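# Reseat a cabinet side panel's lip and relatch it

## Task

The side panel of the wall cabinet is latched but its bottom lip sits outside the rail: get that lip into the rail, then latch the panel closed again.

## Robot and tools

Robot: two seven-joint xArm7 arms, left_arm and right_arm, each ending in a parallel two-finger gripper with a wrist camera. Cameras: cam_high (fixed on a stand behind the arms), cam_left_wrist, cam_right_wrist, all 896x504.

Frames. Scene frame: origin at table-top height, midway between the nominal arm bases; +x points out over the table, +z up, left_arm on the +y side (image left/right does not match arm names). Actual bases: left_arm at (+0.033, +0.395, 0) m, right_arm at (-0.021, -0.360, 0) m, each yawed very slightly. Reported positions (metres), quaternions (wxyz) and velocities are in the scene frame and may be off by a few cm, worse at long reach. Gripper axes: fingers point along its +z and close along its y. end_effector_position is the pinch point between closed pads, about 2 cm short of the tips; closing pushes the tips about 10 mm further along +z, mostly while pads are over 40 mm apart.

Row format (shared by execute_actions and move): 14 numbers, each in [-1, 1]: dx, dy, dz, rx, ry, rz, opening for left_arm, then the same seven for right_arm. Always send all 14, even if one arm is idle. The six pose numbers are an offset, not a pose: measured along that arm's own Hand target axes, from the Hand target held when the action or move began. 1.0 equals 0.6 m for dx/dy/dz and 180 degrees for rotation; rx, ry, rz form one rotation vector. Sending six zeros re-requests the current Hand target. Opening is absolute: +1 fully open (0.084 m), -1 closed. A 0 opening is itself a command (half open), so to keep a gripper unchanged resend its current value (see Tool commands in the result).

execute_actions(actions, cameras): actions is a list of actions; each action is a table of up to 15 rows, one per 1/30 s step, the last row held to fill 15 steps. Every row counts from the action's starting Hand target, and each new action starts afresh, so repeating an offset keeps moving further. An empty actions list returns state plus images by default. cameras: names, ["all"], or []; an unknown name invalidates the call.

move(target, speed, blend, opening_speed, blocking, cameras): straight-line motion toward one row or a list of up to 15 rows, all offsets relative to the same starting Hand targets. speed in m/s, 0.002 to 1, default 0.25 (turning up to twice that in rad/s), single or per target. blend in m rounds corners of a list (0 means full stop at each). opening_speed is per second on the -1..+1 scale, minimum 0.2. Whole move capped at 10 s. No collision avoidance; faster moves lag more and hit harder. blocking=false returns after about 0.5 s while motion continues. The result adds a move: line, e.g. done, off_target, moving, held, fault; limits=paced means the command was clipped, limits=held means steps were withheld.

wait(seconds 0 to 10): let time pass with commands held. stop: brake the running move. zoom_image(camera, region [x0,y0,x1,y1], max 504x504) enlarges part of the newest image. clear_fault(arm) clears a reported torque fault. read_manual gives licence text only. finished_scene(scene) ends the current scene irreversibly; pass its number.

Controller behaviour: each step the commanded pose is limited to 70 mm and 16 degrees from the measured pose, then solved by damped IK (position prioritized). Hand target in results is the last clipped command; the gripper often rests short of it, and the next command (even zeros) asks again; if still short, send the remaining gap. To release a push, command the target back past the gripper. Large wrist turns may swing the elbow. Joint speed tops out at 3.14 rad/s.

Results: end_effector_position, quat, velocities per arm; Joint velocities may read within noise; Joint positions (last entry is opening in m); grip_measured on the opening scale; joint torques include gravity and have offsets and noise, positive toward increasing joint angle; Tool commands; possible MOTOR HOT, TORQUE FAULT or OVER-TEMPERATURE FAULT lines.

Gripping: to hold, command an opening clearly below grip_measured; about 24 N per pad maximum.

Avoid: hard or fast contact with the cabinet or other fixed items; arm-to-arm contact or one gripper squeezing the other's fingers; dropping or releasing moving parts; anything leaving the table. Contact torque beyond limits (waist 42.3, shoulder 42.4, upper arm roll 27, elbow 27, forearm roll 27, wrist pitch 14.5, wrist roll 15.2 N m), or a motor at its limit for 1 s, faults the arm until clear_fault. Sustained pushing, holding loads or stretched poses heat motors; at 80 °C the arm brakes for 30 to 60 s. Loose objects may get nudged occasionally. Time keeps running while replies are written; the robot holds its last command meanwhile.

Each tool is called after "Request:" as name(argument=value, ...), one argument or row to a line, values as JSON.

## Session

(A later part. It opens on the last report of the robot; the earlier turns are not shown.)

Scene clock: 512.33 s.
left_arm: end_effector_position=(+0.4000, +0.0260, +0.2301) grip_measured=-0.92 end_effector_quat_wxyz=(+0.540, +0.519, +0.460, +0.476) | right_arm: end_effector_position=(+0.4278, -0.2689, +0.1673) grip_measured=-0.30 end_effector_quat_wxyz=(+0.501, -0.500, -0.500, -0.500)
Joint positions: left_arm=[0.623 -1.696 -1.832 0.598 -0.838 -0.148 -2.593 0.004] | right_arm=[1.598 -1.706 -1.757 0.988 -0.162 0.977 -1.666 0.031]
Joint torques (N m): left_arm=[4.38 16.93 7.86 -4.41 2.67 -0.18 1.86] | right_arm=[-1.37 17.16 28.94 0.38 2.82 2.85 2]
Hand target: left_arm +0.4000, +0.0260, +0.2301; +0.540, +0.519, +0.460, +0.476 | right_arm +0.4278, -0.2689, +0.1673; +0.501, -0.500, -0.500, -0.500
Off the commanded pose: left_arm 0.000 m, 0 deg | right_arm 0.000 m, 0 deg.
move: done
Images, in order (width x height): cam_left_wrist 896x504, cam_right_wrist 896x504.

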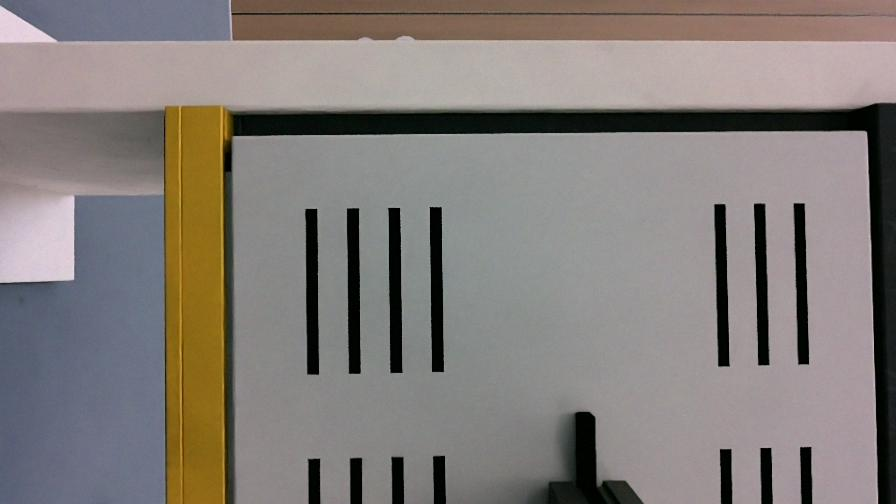

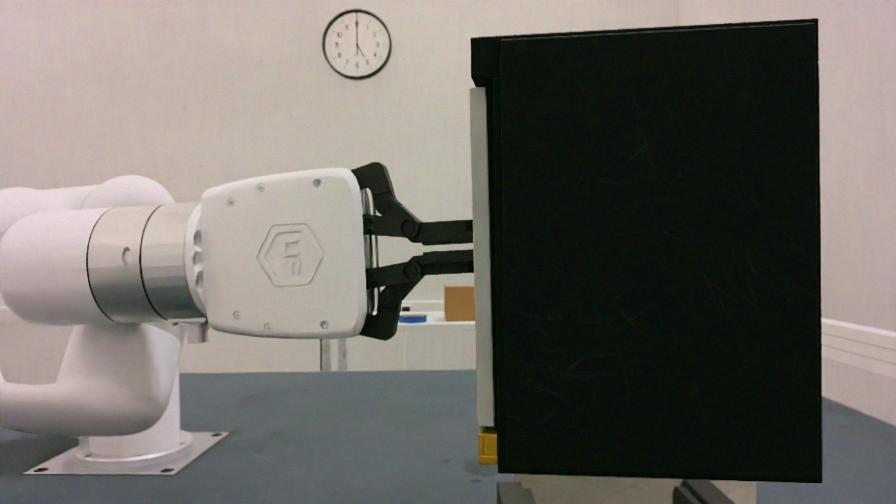

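Request:
move(
  target=[0,0.0004,0.0039,0.0039,0,0,-1,0,0,0,0,0,0,-0.286],
  speed=0.03,
  cameras=["cam_right_wrist"],
)

Request:
zoom_image(
  camera="cam_right_wrist",
  region=[450, 380, 520, 470],
)

Request:
zoom_image(
  camera="cam_right_wrist",
  region=[420, 20, 540, 140],
)

Scene clock: 523.87 s.
left_arm: end_effector_position=(+0.4023, +0.0257, +0.2304) grip_measured=-0.92 end_effector_quat_wxyz=(+0.537, +0.523, +0.463, +0.473) | right_arm: end_effector_position=(+0.4278, -0.2689, +0.1673) grip_measured=-0.30 end_effector_quat_wxyz=(+0.501, -0.500, -0.500, -0.500)
Joint positions: left_arm=[0.636 -1.669 -1.827 0.6 -0.829 -0.16 -2.581 0.004] | right_arm=[1.598 -1.706 -1.757 0.988 -0.162 0.977 -1.666 0.031]
Joint torques (N m): left_arm=[11.82 16.13 7.97 1.11 3.21 1.35 2.09] | right_arm=[-1.33 16.89 28.75 0.49 2.71 2.81 1.89]
Hand target: left_arm +0.4024, +0.0257, +0.2304; +0.537, +0.523, +0.463, +0.473 | right_arm +0.4278, -0.2689, +0.1673; +0.501, -0.500, -0.500, -0.500
Off the commanded pose: left_arm 0.000 m, 0 deg | right_arm 0.000 m, 0 deg.
move: done
Images, in order (width x height): cam_right_wrist 896x504.

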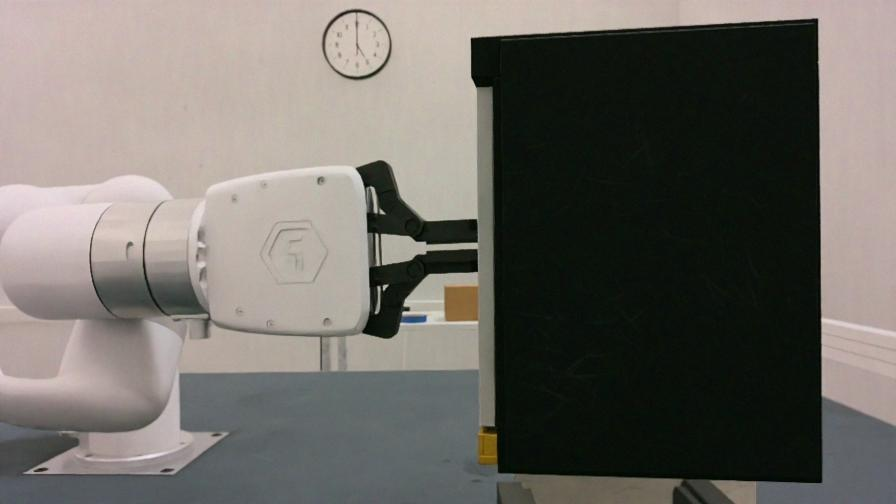

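Scaled by 5.600 from the camera's 896x504 image, which has a finer 1280x720 frame.

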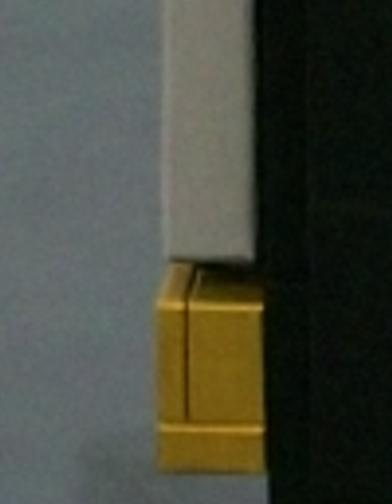

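Scaled by 4.200 from the camera's 896x504 image, which has a finer 1280x720 frame.

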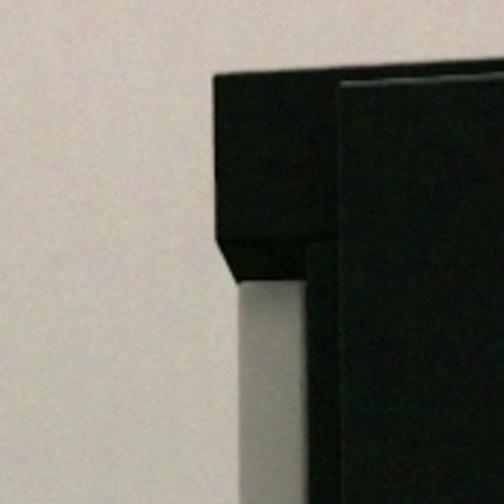

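Request:
move(
  target=[
    [0,0,0,0,0,0,-1,0.3878,-0.0797,0.1648,-0.279,-0.172,0.195,-0.286],
    [0,0,0,0,0,0,-1,0.4098,-0.0467,0.4085,-0.465,-0.2866,0.3256,-0.286],
    [0,0,0,0,0,0,-1,0.3158,-0.0127,0.4042,-0.465,-0.2866,0.3256,-0.286],
  ],
  speed=[0.4,0.35,0.08],
  blend=[0.04,0,0],
  cameras=["all"],
)

Scene clock: 538.53 s.
left_arm: end_effector_position=(+0.4024, +0.0257, +0.2304) grip_measured=-0.92 end_effector_quat_wxyz=(+0.537, +0.523, +0.463, +0.473) | right_arm: end_effector_position=(+0.4198, -0.0265, +0.3570) grip_measured=-0.30 end_effector_quat_wxyz=(+0.011, +0.983, -0.062, +0.173)
Joint positions: left_arm=[0.637 -1.669 -1.827 0.6 -0.829 -0.161 -2.581 0.004] | right_arm=[0.741 0.062 0.047 1.473 -0.289 1.198 0.957 0.031]
Joint torques (N m): left_arm=[7.88 16.34 5.7 -2.89 0.28 4.15 2.05] | right_arm=[-3.08 -13.53 -4.16 19.57 -2.64 -4.96 2.01]
Hand target: left_arm +0.4024, +0.0257, +0.2304; +0.537, +0.523, +0.463, +0.473 | right_arm +0.4199, -0.0265, +0.3570; +0.011, +0.983, -0.062, +0.173
Off the commanded pose: left_arm 0.000 m, 0 deg | right_arm 0.000 m, 0 deg.
move: done

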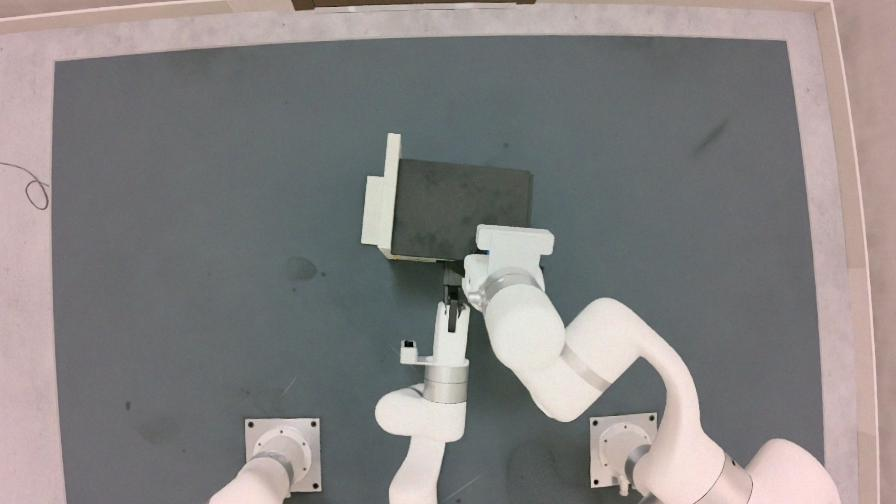

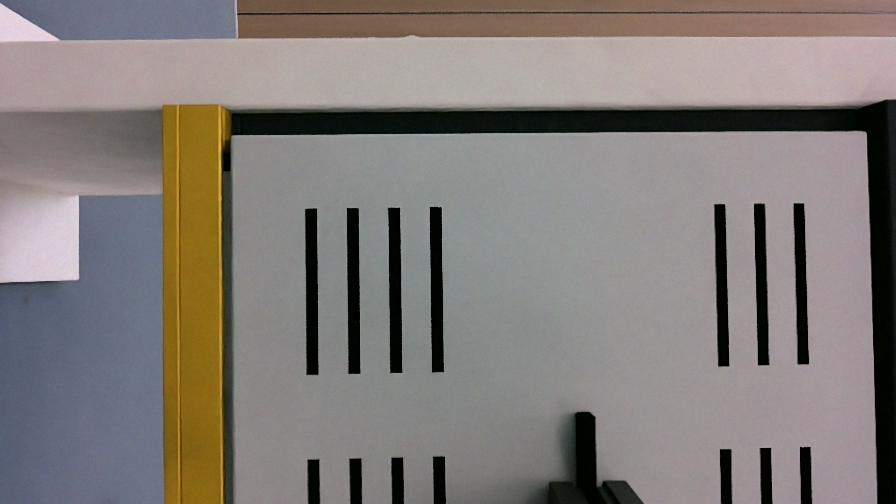

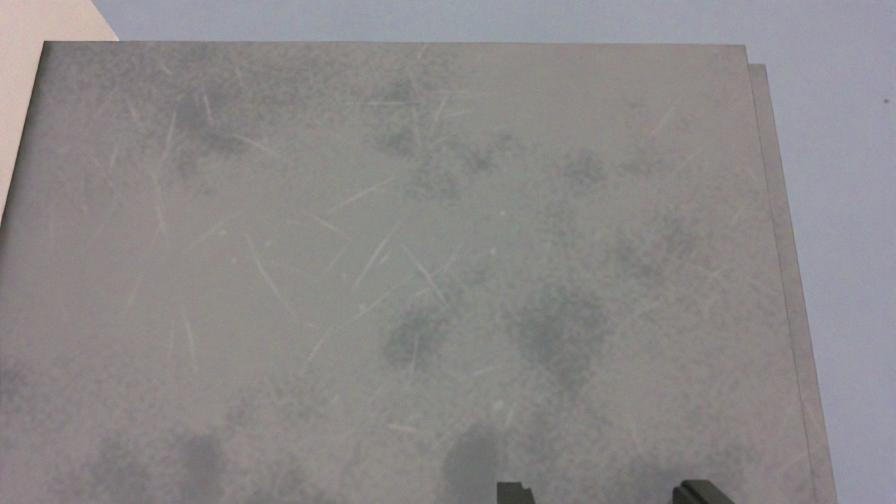

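Request:
move(
  target=[
    [0,0,0,0,0,0,-1,0,0,0,0,0,0,-0.8],
    [0,0,0,0,0,0,-1,0,-0.0403,0,0,0,0,-0.8],
  ],
  speed=0.05,
  opening_speed=0.7,
  cameras=["cam_left_wrist","cam_right_wrist"],
)

Scene clock: 543.30 s.
left_arm: end_effector_position=(+0.4024, +0.0257, +0.2304) grip_measured=-0.92 end_effector_quat_wxyz=(+0.537, +0.523, +0.463, +0.473) | right_arm: end_effector_position=(+0.4229, -0.0026, +0.3570) grip_measured=-0.69 end_effector_quat_wxyz=(+0.011, +0.983, -0.062, +0.173)
Joint positions: left_arm=[0.637 -1.669 -1.827 0.6 -0.829 -0.161 -2.581 0.004] | right_arm=[0.761 0.129 0.061 1.558 -0.299 1.225 0.987 0.014]
Joint torques (N m): left_arm=[7.97 16.37 5.77 -2.62 0.33 3.65 2.07] | right_arm=[6.49 -12.19 8.26 29.51 -1.73 -2.04 1.97]
Hand target: left_arm +0.4024, +0.0257, +0.2304; +0.537, +0.523, +0.463, +0.473 | right_arm +0.4229, -0.0025, +0.3570; +0.011, +0.983, -0.062, +0.173
Off the commanded pose: left_arm 0.000 m, 0 deg | right_arm 0.000 m, 0 deg.
move: done
Images, in order (width x height): cam_left_wrist 896x504, cam_right_wrist 896x504.

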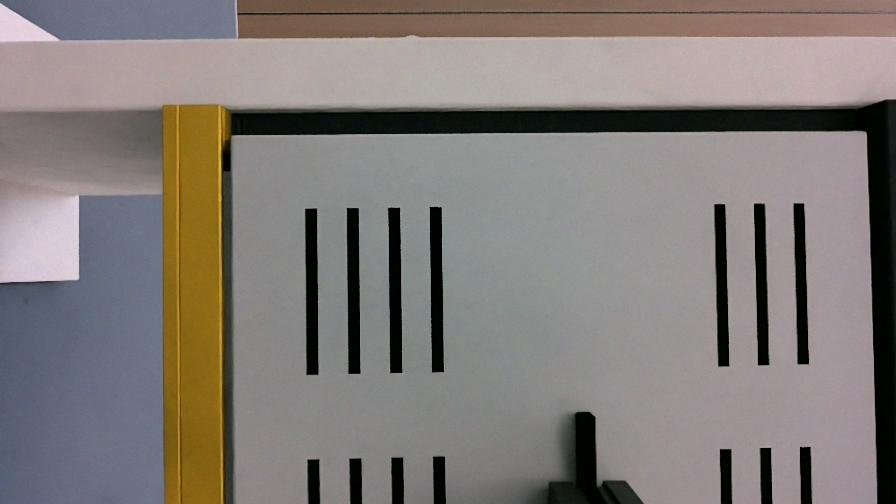

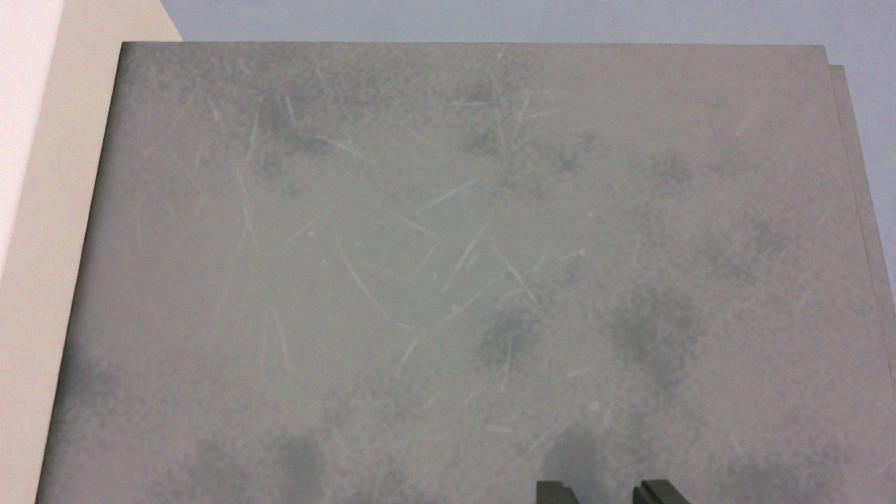

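Request:
move(
  target=[
    [0,0,0,0,0,0,-1,0,0,0,0,0,0,-0.286],
    [0,0,0,0,0,0,-1,0,0,-0.1,0,0,0,-0.286],
    [0,0,0,0,0,0,-1,-0.1265,0.0355,-0.1815,0,0,0,-0.286],
  ],
  speed=[0.1,0.15,0.3],
  blend=[0,0.02,0],
  cameras=["cam_high","cam_right_wrist"],
)

Request:
zoom_image(
  camera="cam_right_wrist",
  region=[400, 300, 800, 504],
)

Scene clock: 552.00 s.
left_arm: end_effector_position=(+0.4024, +0.0257, +0.2304) grip_measured=-0.92 end_effector_quat_wxyz=(+0.537, +0.523, +0.463, +0.473) | right_arm: end_effector_position=(+0.3126, -0.0101, +0.4334) grip_measured=-0.30 end_effector_quat_wxyz=(+0.011, +0.983, -0.062, +0.173)
Joint positions: left_arm=[0.637 -1.669 -1.827 0.6 -0.829 -0.161 -2.581 0.004] | right_arm=[0.846 -0.095 0.137 1.525 -0.294 1.454 1.087 0.031]
Joint torques (N m): left_arm=[7.96 16.26 5.76 -2.49 0.27 3.11 2.03] | right_arm=[4.32 -19.68 3.79 17.97 1.95 0.12 1.93]
Hand target: left_arm +0.4024, +0.0257, +0.2304; +0.537, +0.523, +0.463, +0.473 | right_arm +0.3126, -0.0101, +0.4334; +0.011, +0.983, -0.062, +0.173
Off the commanded pose: left_arm 0.000 m, 0 deg | right_arm 0.000 m, 0 deg.
move: done
Images, in order (width x height): cam_high 896x504, cam_right_wrist 896x504.

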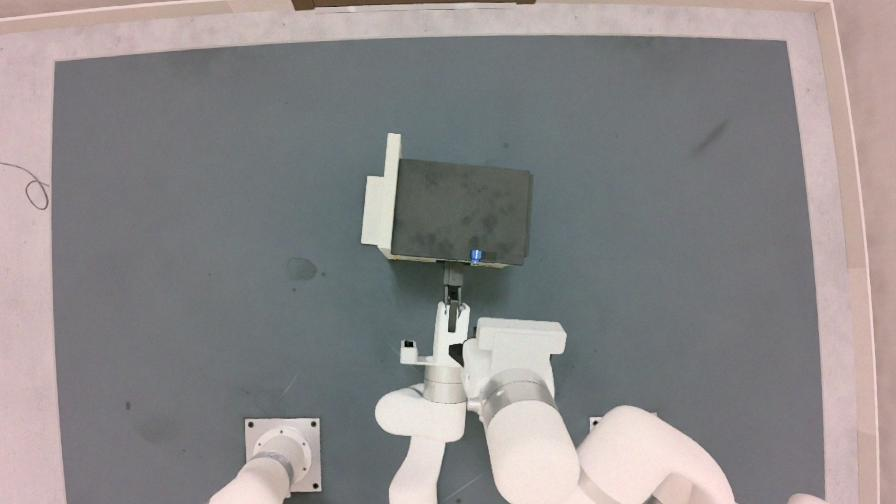

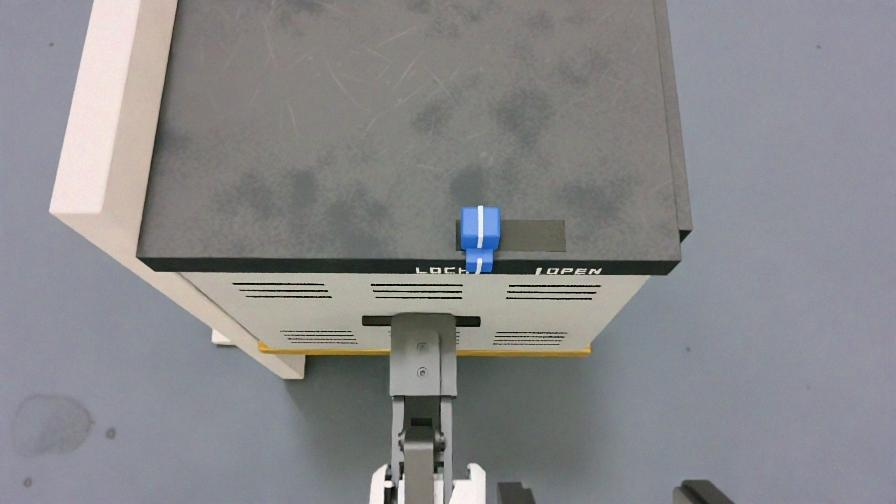

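Scaled by 1.260 from the camera's 896x504 image, which has a finer 1280x720 frame.

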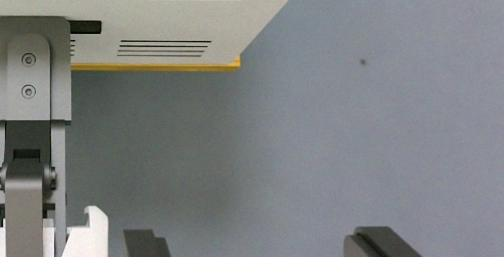

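Request:
zoom_image(
  camera="cam_right_wrist",
  region=[400, 190, 620, 300],
)

Scaled by 2.291 from the camera's 896x504 image, which has a finer 1280x720 frame.

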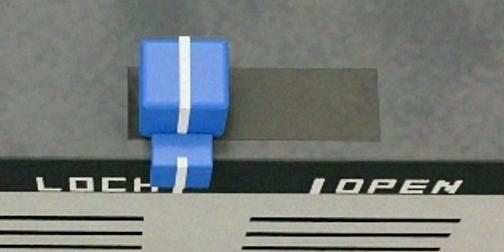

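Request:
move(
  target=[
    [0,0,0,0,0,0,-0.286,0,0,0,0,0,0,-0.286],
    [0,0,-0.1,0,0,0,-0.286,0,0,0,0,0,0,-0.286],
  ],
  speed=0.12,
  opening_speed=0.7,
  cameras=["cam_left_wrist","cam_right_wrist","cam_high"],
)

Request:
zoom_image(
  camera="cam_right_wrist",
  region=[140, 180, 640, 380],
)

Scene clock: 559.77 s.
left_arm: end_effector_position=(+0.3429, +0.0331, +0.2289) grip_measured=-0.30 end_effector_quat_wxyz=(+0.537, +0.523, +0.463, +0.473) | right_arm: end_effector_position=(+0.3126, -0.0101, +0.4334) grip_measured=-0.30 end_effector_quat_wxyz=(+0.011, +0.983, -0.062, +0.173)
Joint positions: left_arm=[0.348 -1.777 -1.845 0.499 -0.845 0.06 -2.635 0.031] | right_arm=[0.846 -0.095 0.137 1.525 -0.294 1.454 1.087 0.031]
Joint torques (N m): left_arm=[-3.41 5.4 9.47 -7.63 1.46 0.9 -1.87] | right_arm=[3.9 -19.98 3.7 18.48 1.84 -0.19 2.15]
Hand target: left_arm +0.3428, +0.0331, +0.2289; +0.537, +0.523, +0.463, +0.473 | right_arm +0.3126, -0.0101, +0.4334; +0.011, +0.983, -0.062, +0.173
Off the commanded pose: left_arm 0.000 m, 0 deg | right_arm 0.000 m, 0 deg.
move: done

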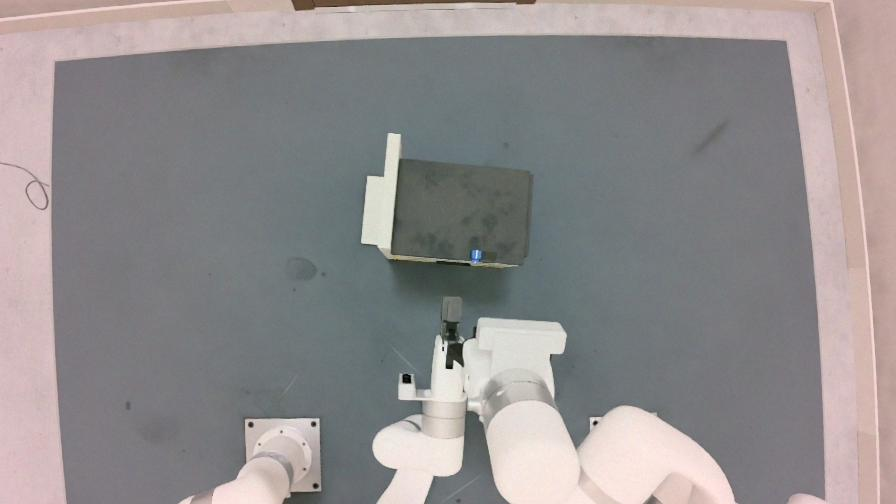

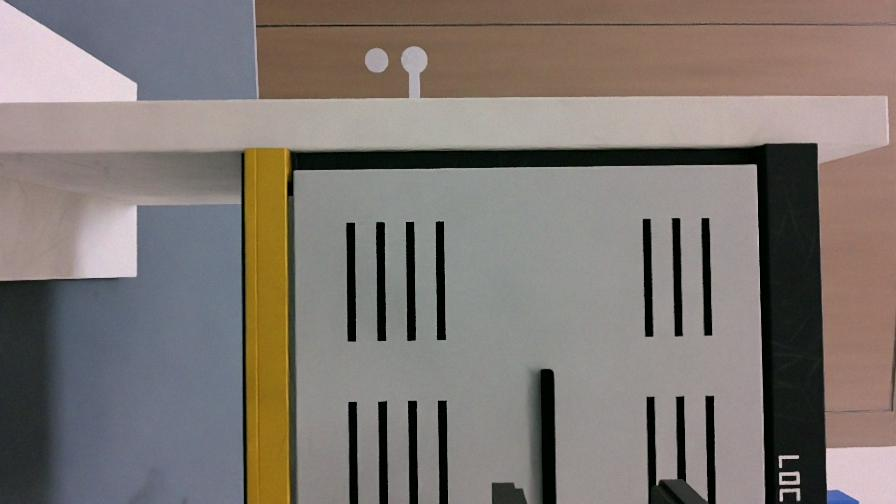

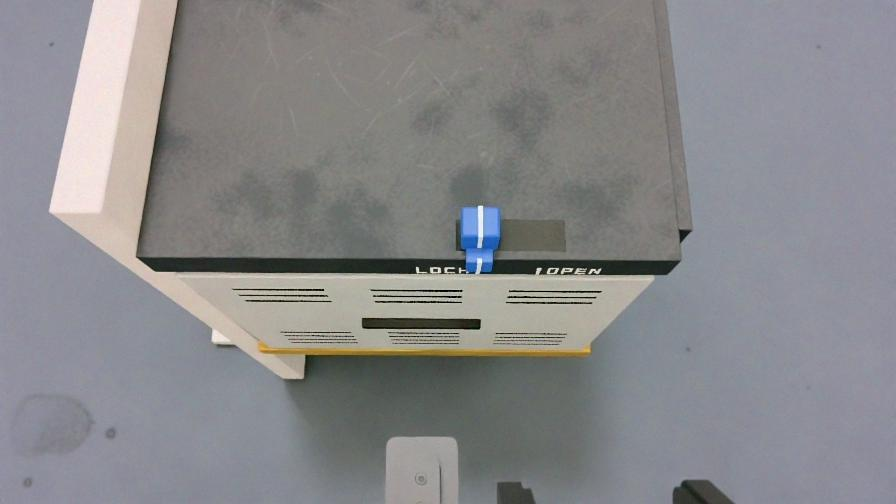

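Scaled by 1.008 from the camera's 896x504 image, which has a finer 1280x720 frame.

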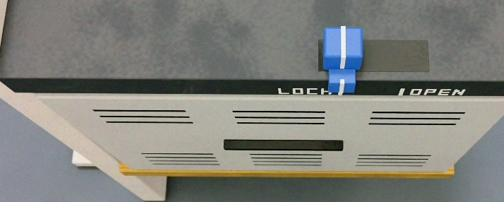

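Request:
move(
  target=[
    [0,0,0,0,0,0,-0.286,0.0917,0.2463,-0.0055,0.186,0.1146,-0.13,-0.286],
    [0,0,0,0,0,0,-0.286,0.1144,0.4026,0.4845,0.465,0.2866,-0.3256,-0.286],
  ],
  speed=0.4,
  blend=[0.04,0],
  cameras=["cam_right_wrist"],
)

Scene clock: 569.93 s.
left_arm: end_effector_position=(+0.3428, +0.0331, +0.2289) grip_measured=-0.30 end_effector_quat_wxyz=(+0.537, +0.523, +0.463, +0.473) | right_arm: end_effector_position=(+0.4448, -0.2701, +0.1835) grip_measured=-0.30 end_effector_quat_wxyz=(+0.501, -0.500, -0.500, -0.500)
Joint positions: left_arm=[0.348 -1.777 -1.845 0.499 -0.845 0.06 -2.635 0.031] | right_arm=[1.637 -1.771 -1.693 1.044 -0.231 0.999 -1.574 0.031]
Joint torques (N m): left_arm=[-3.09 5.8 9.89 -5.84 1.41 0.75 -1.84] | right_arm=[3.73 8.1 29.17 -0.32 2.83 2.61 -2.32]
Hand target: left_arm +0.3428, +0.0331, +0.2289; +0.537, +0.523, +0.463, +0.473 | right_arm +0.4448, -0.2701, +0.1835; +0.501, -0.500, -0.500, -0.500
Off the commanded pose: left_arm 0.000 m, 0 deg | right_arm 0.000 m, 0 deg.
move: done
Images, in order (width x height): cam_right_wrist 896x504.

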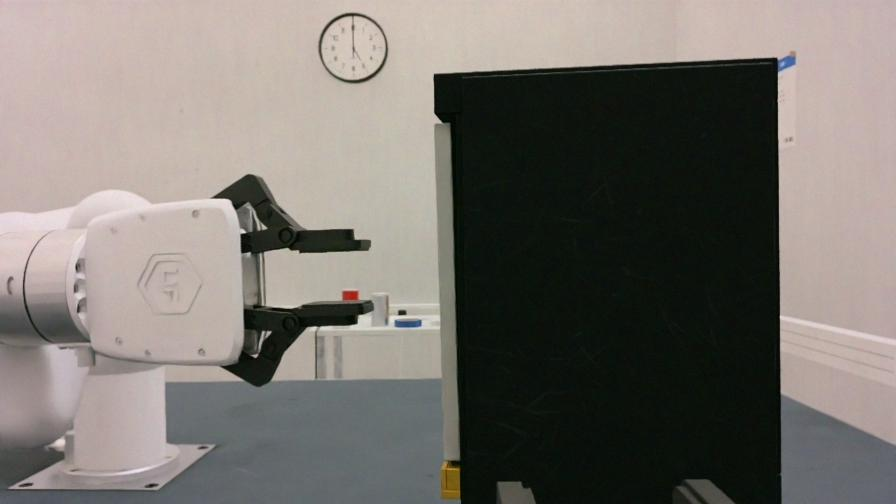

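Request:
zoom_image(
  camera="cam_right_wrist",
  region=[410, 50, 530, 170],
)

Request:
zoom_image(
  camera="cam_right_wrist",
  region=[420, 414, 510, 504],
)

Scaled by 4.200 from the camera's 896x504 image, which has a finer 1280x720 frame.

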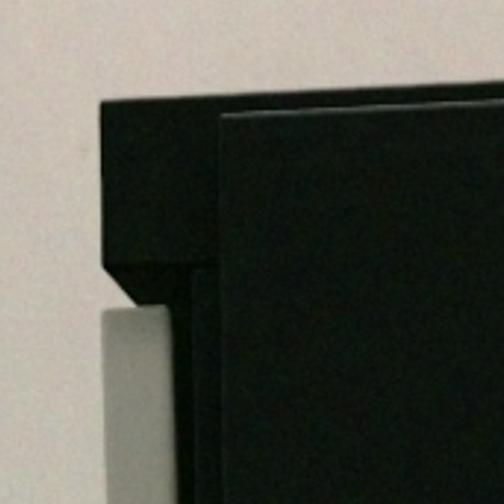

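Scaled by 5.600 from the camera's 896x504 image, which has a finer 1280x720 frame.

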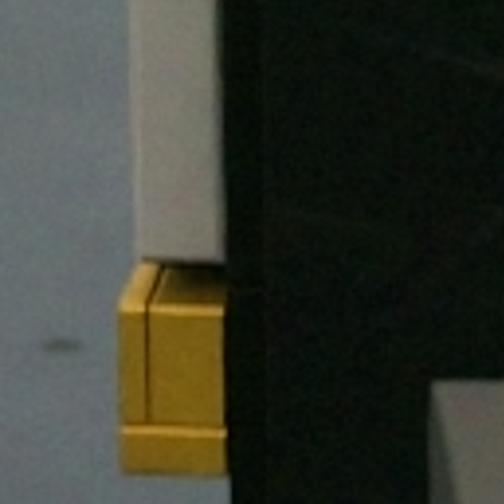

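Request:
finished_scene(
  scene=1,
)

The scene is finished: the task was done.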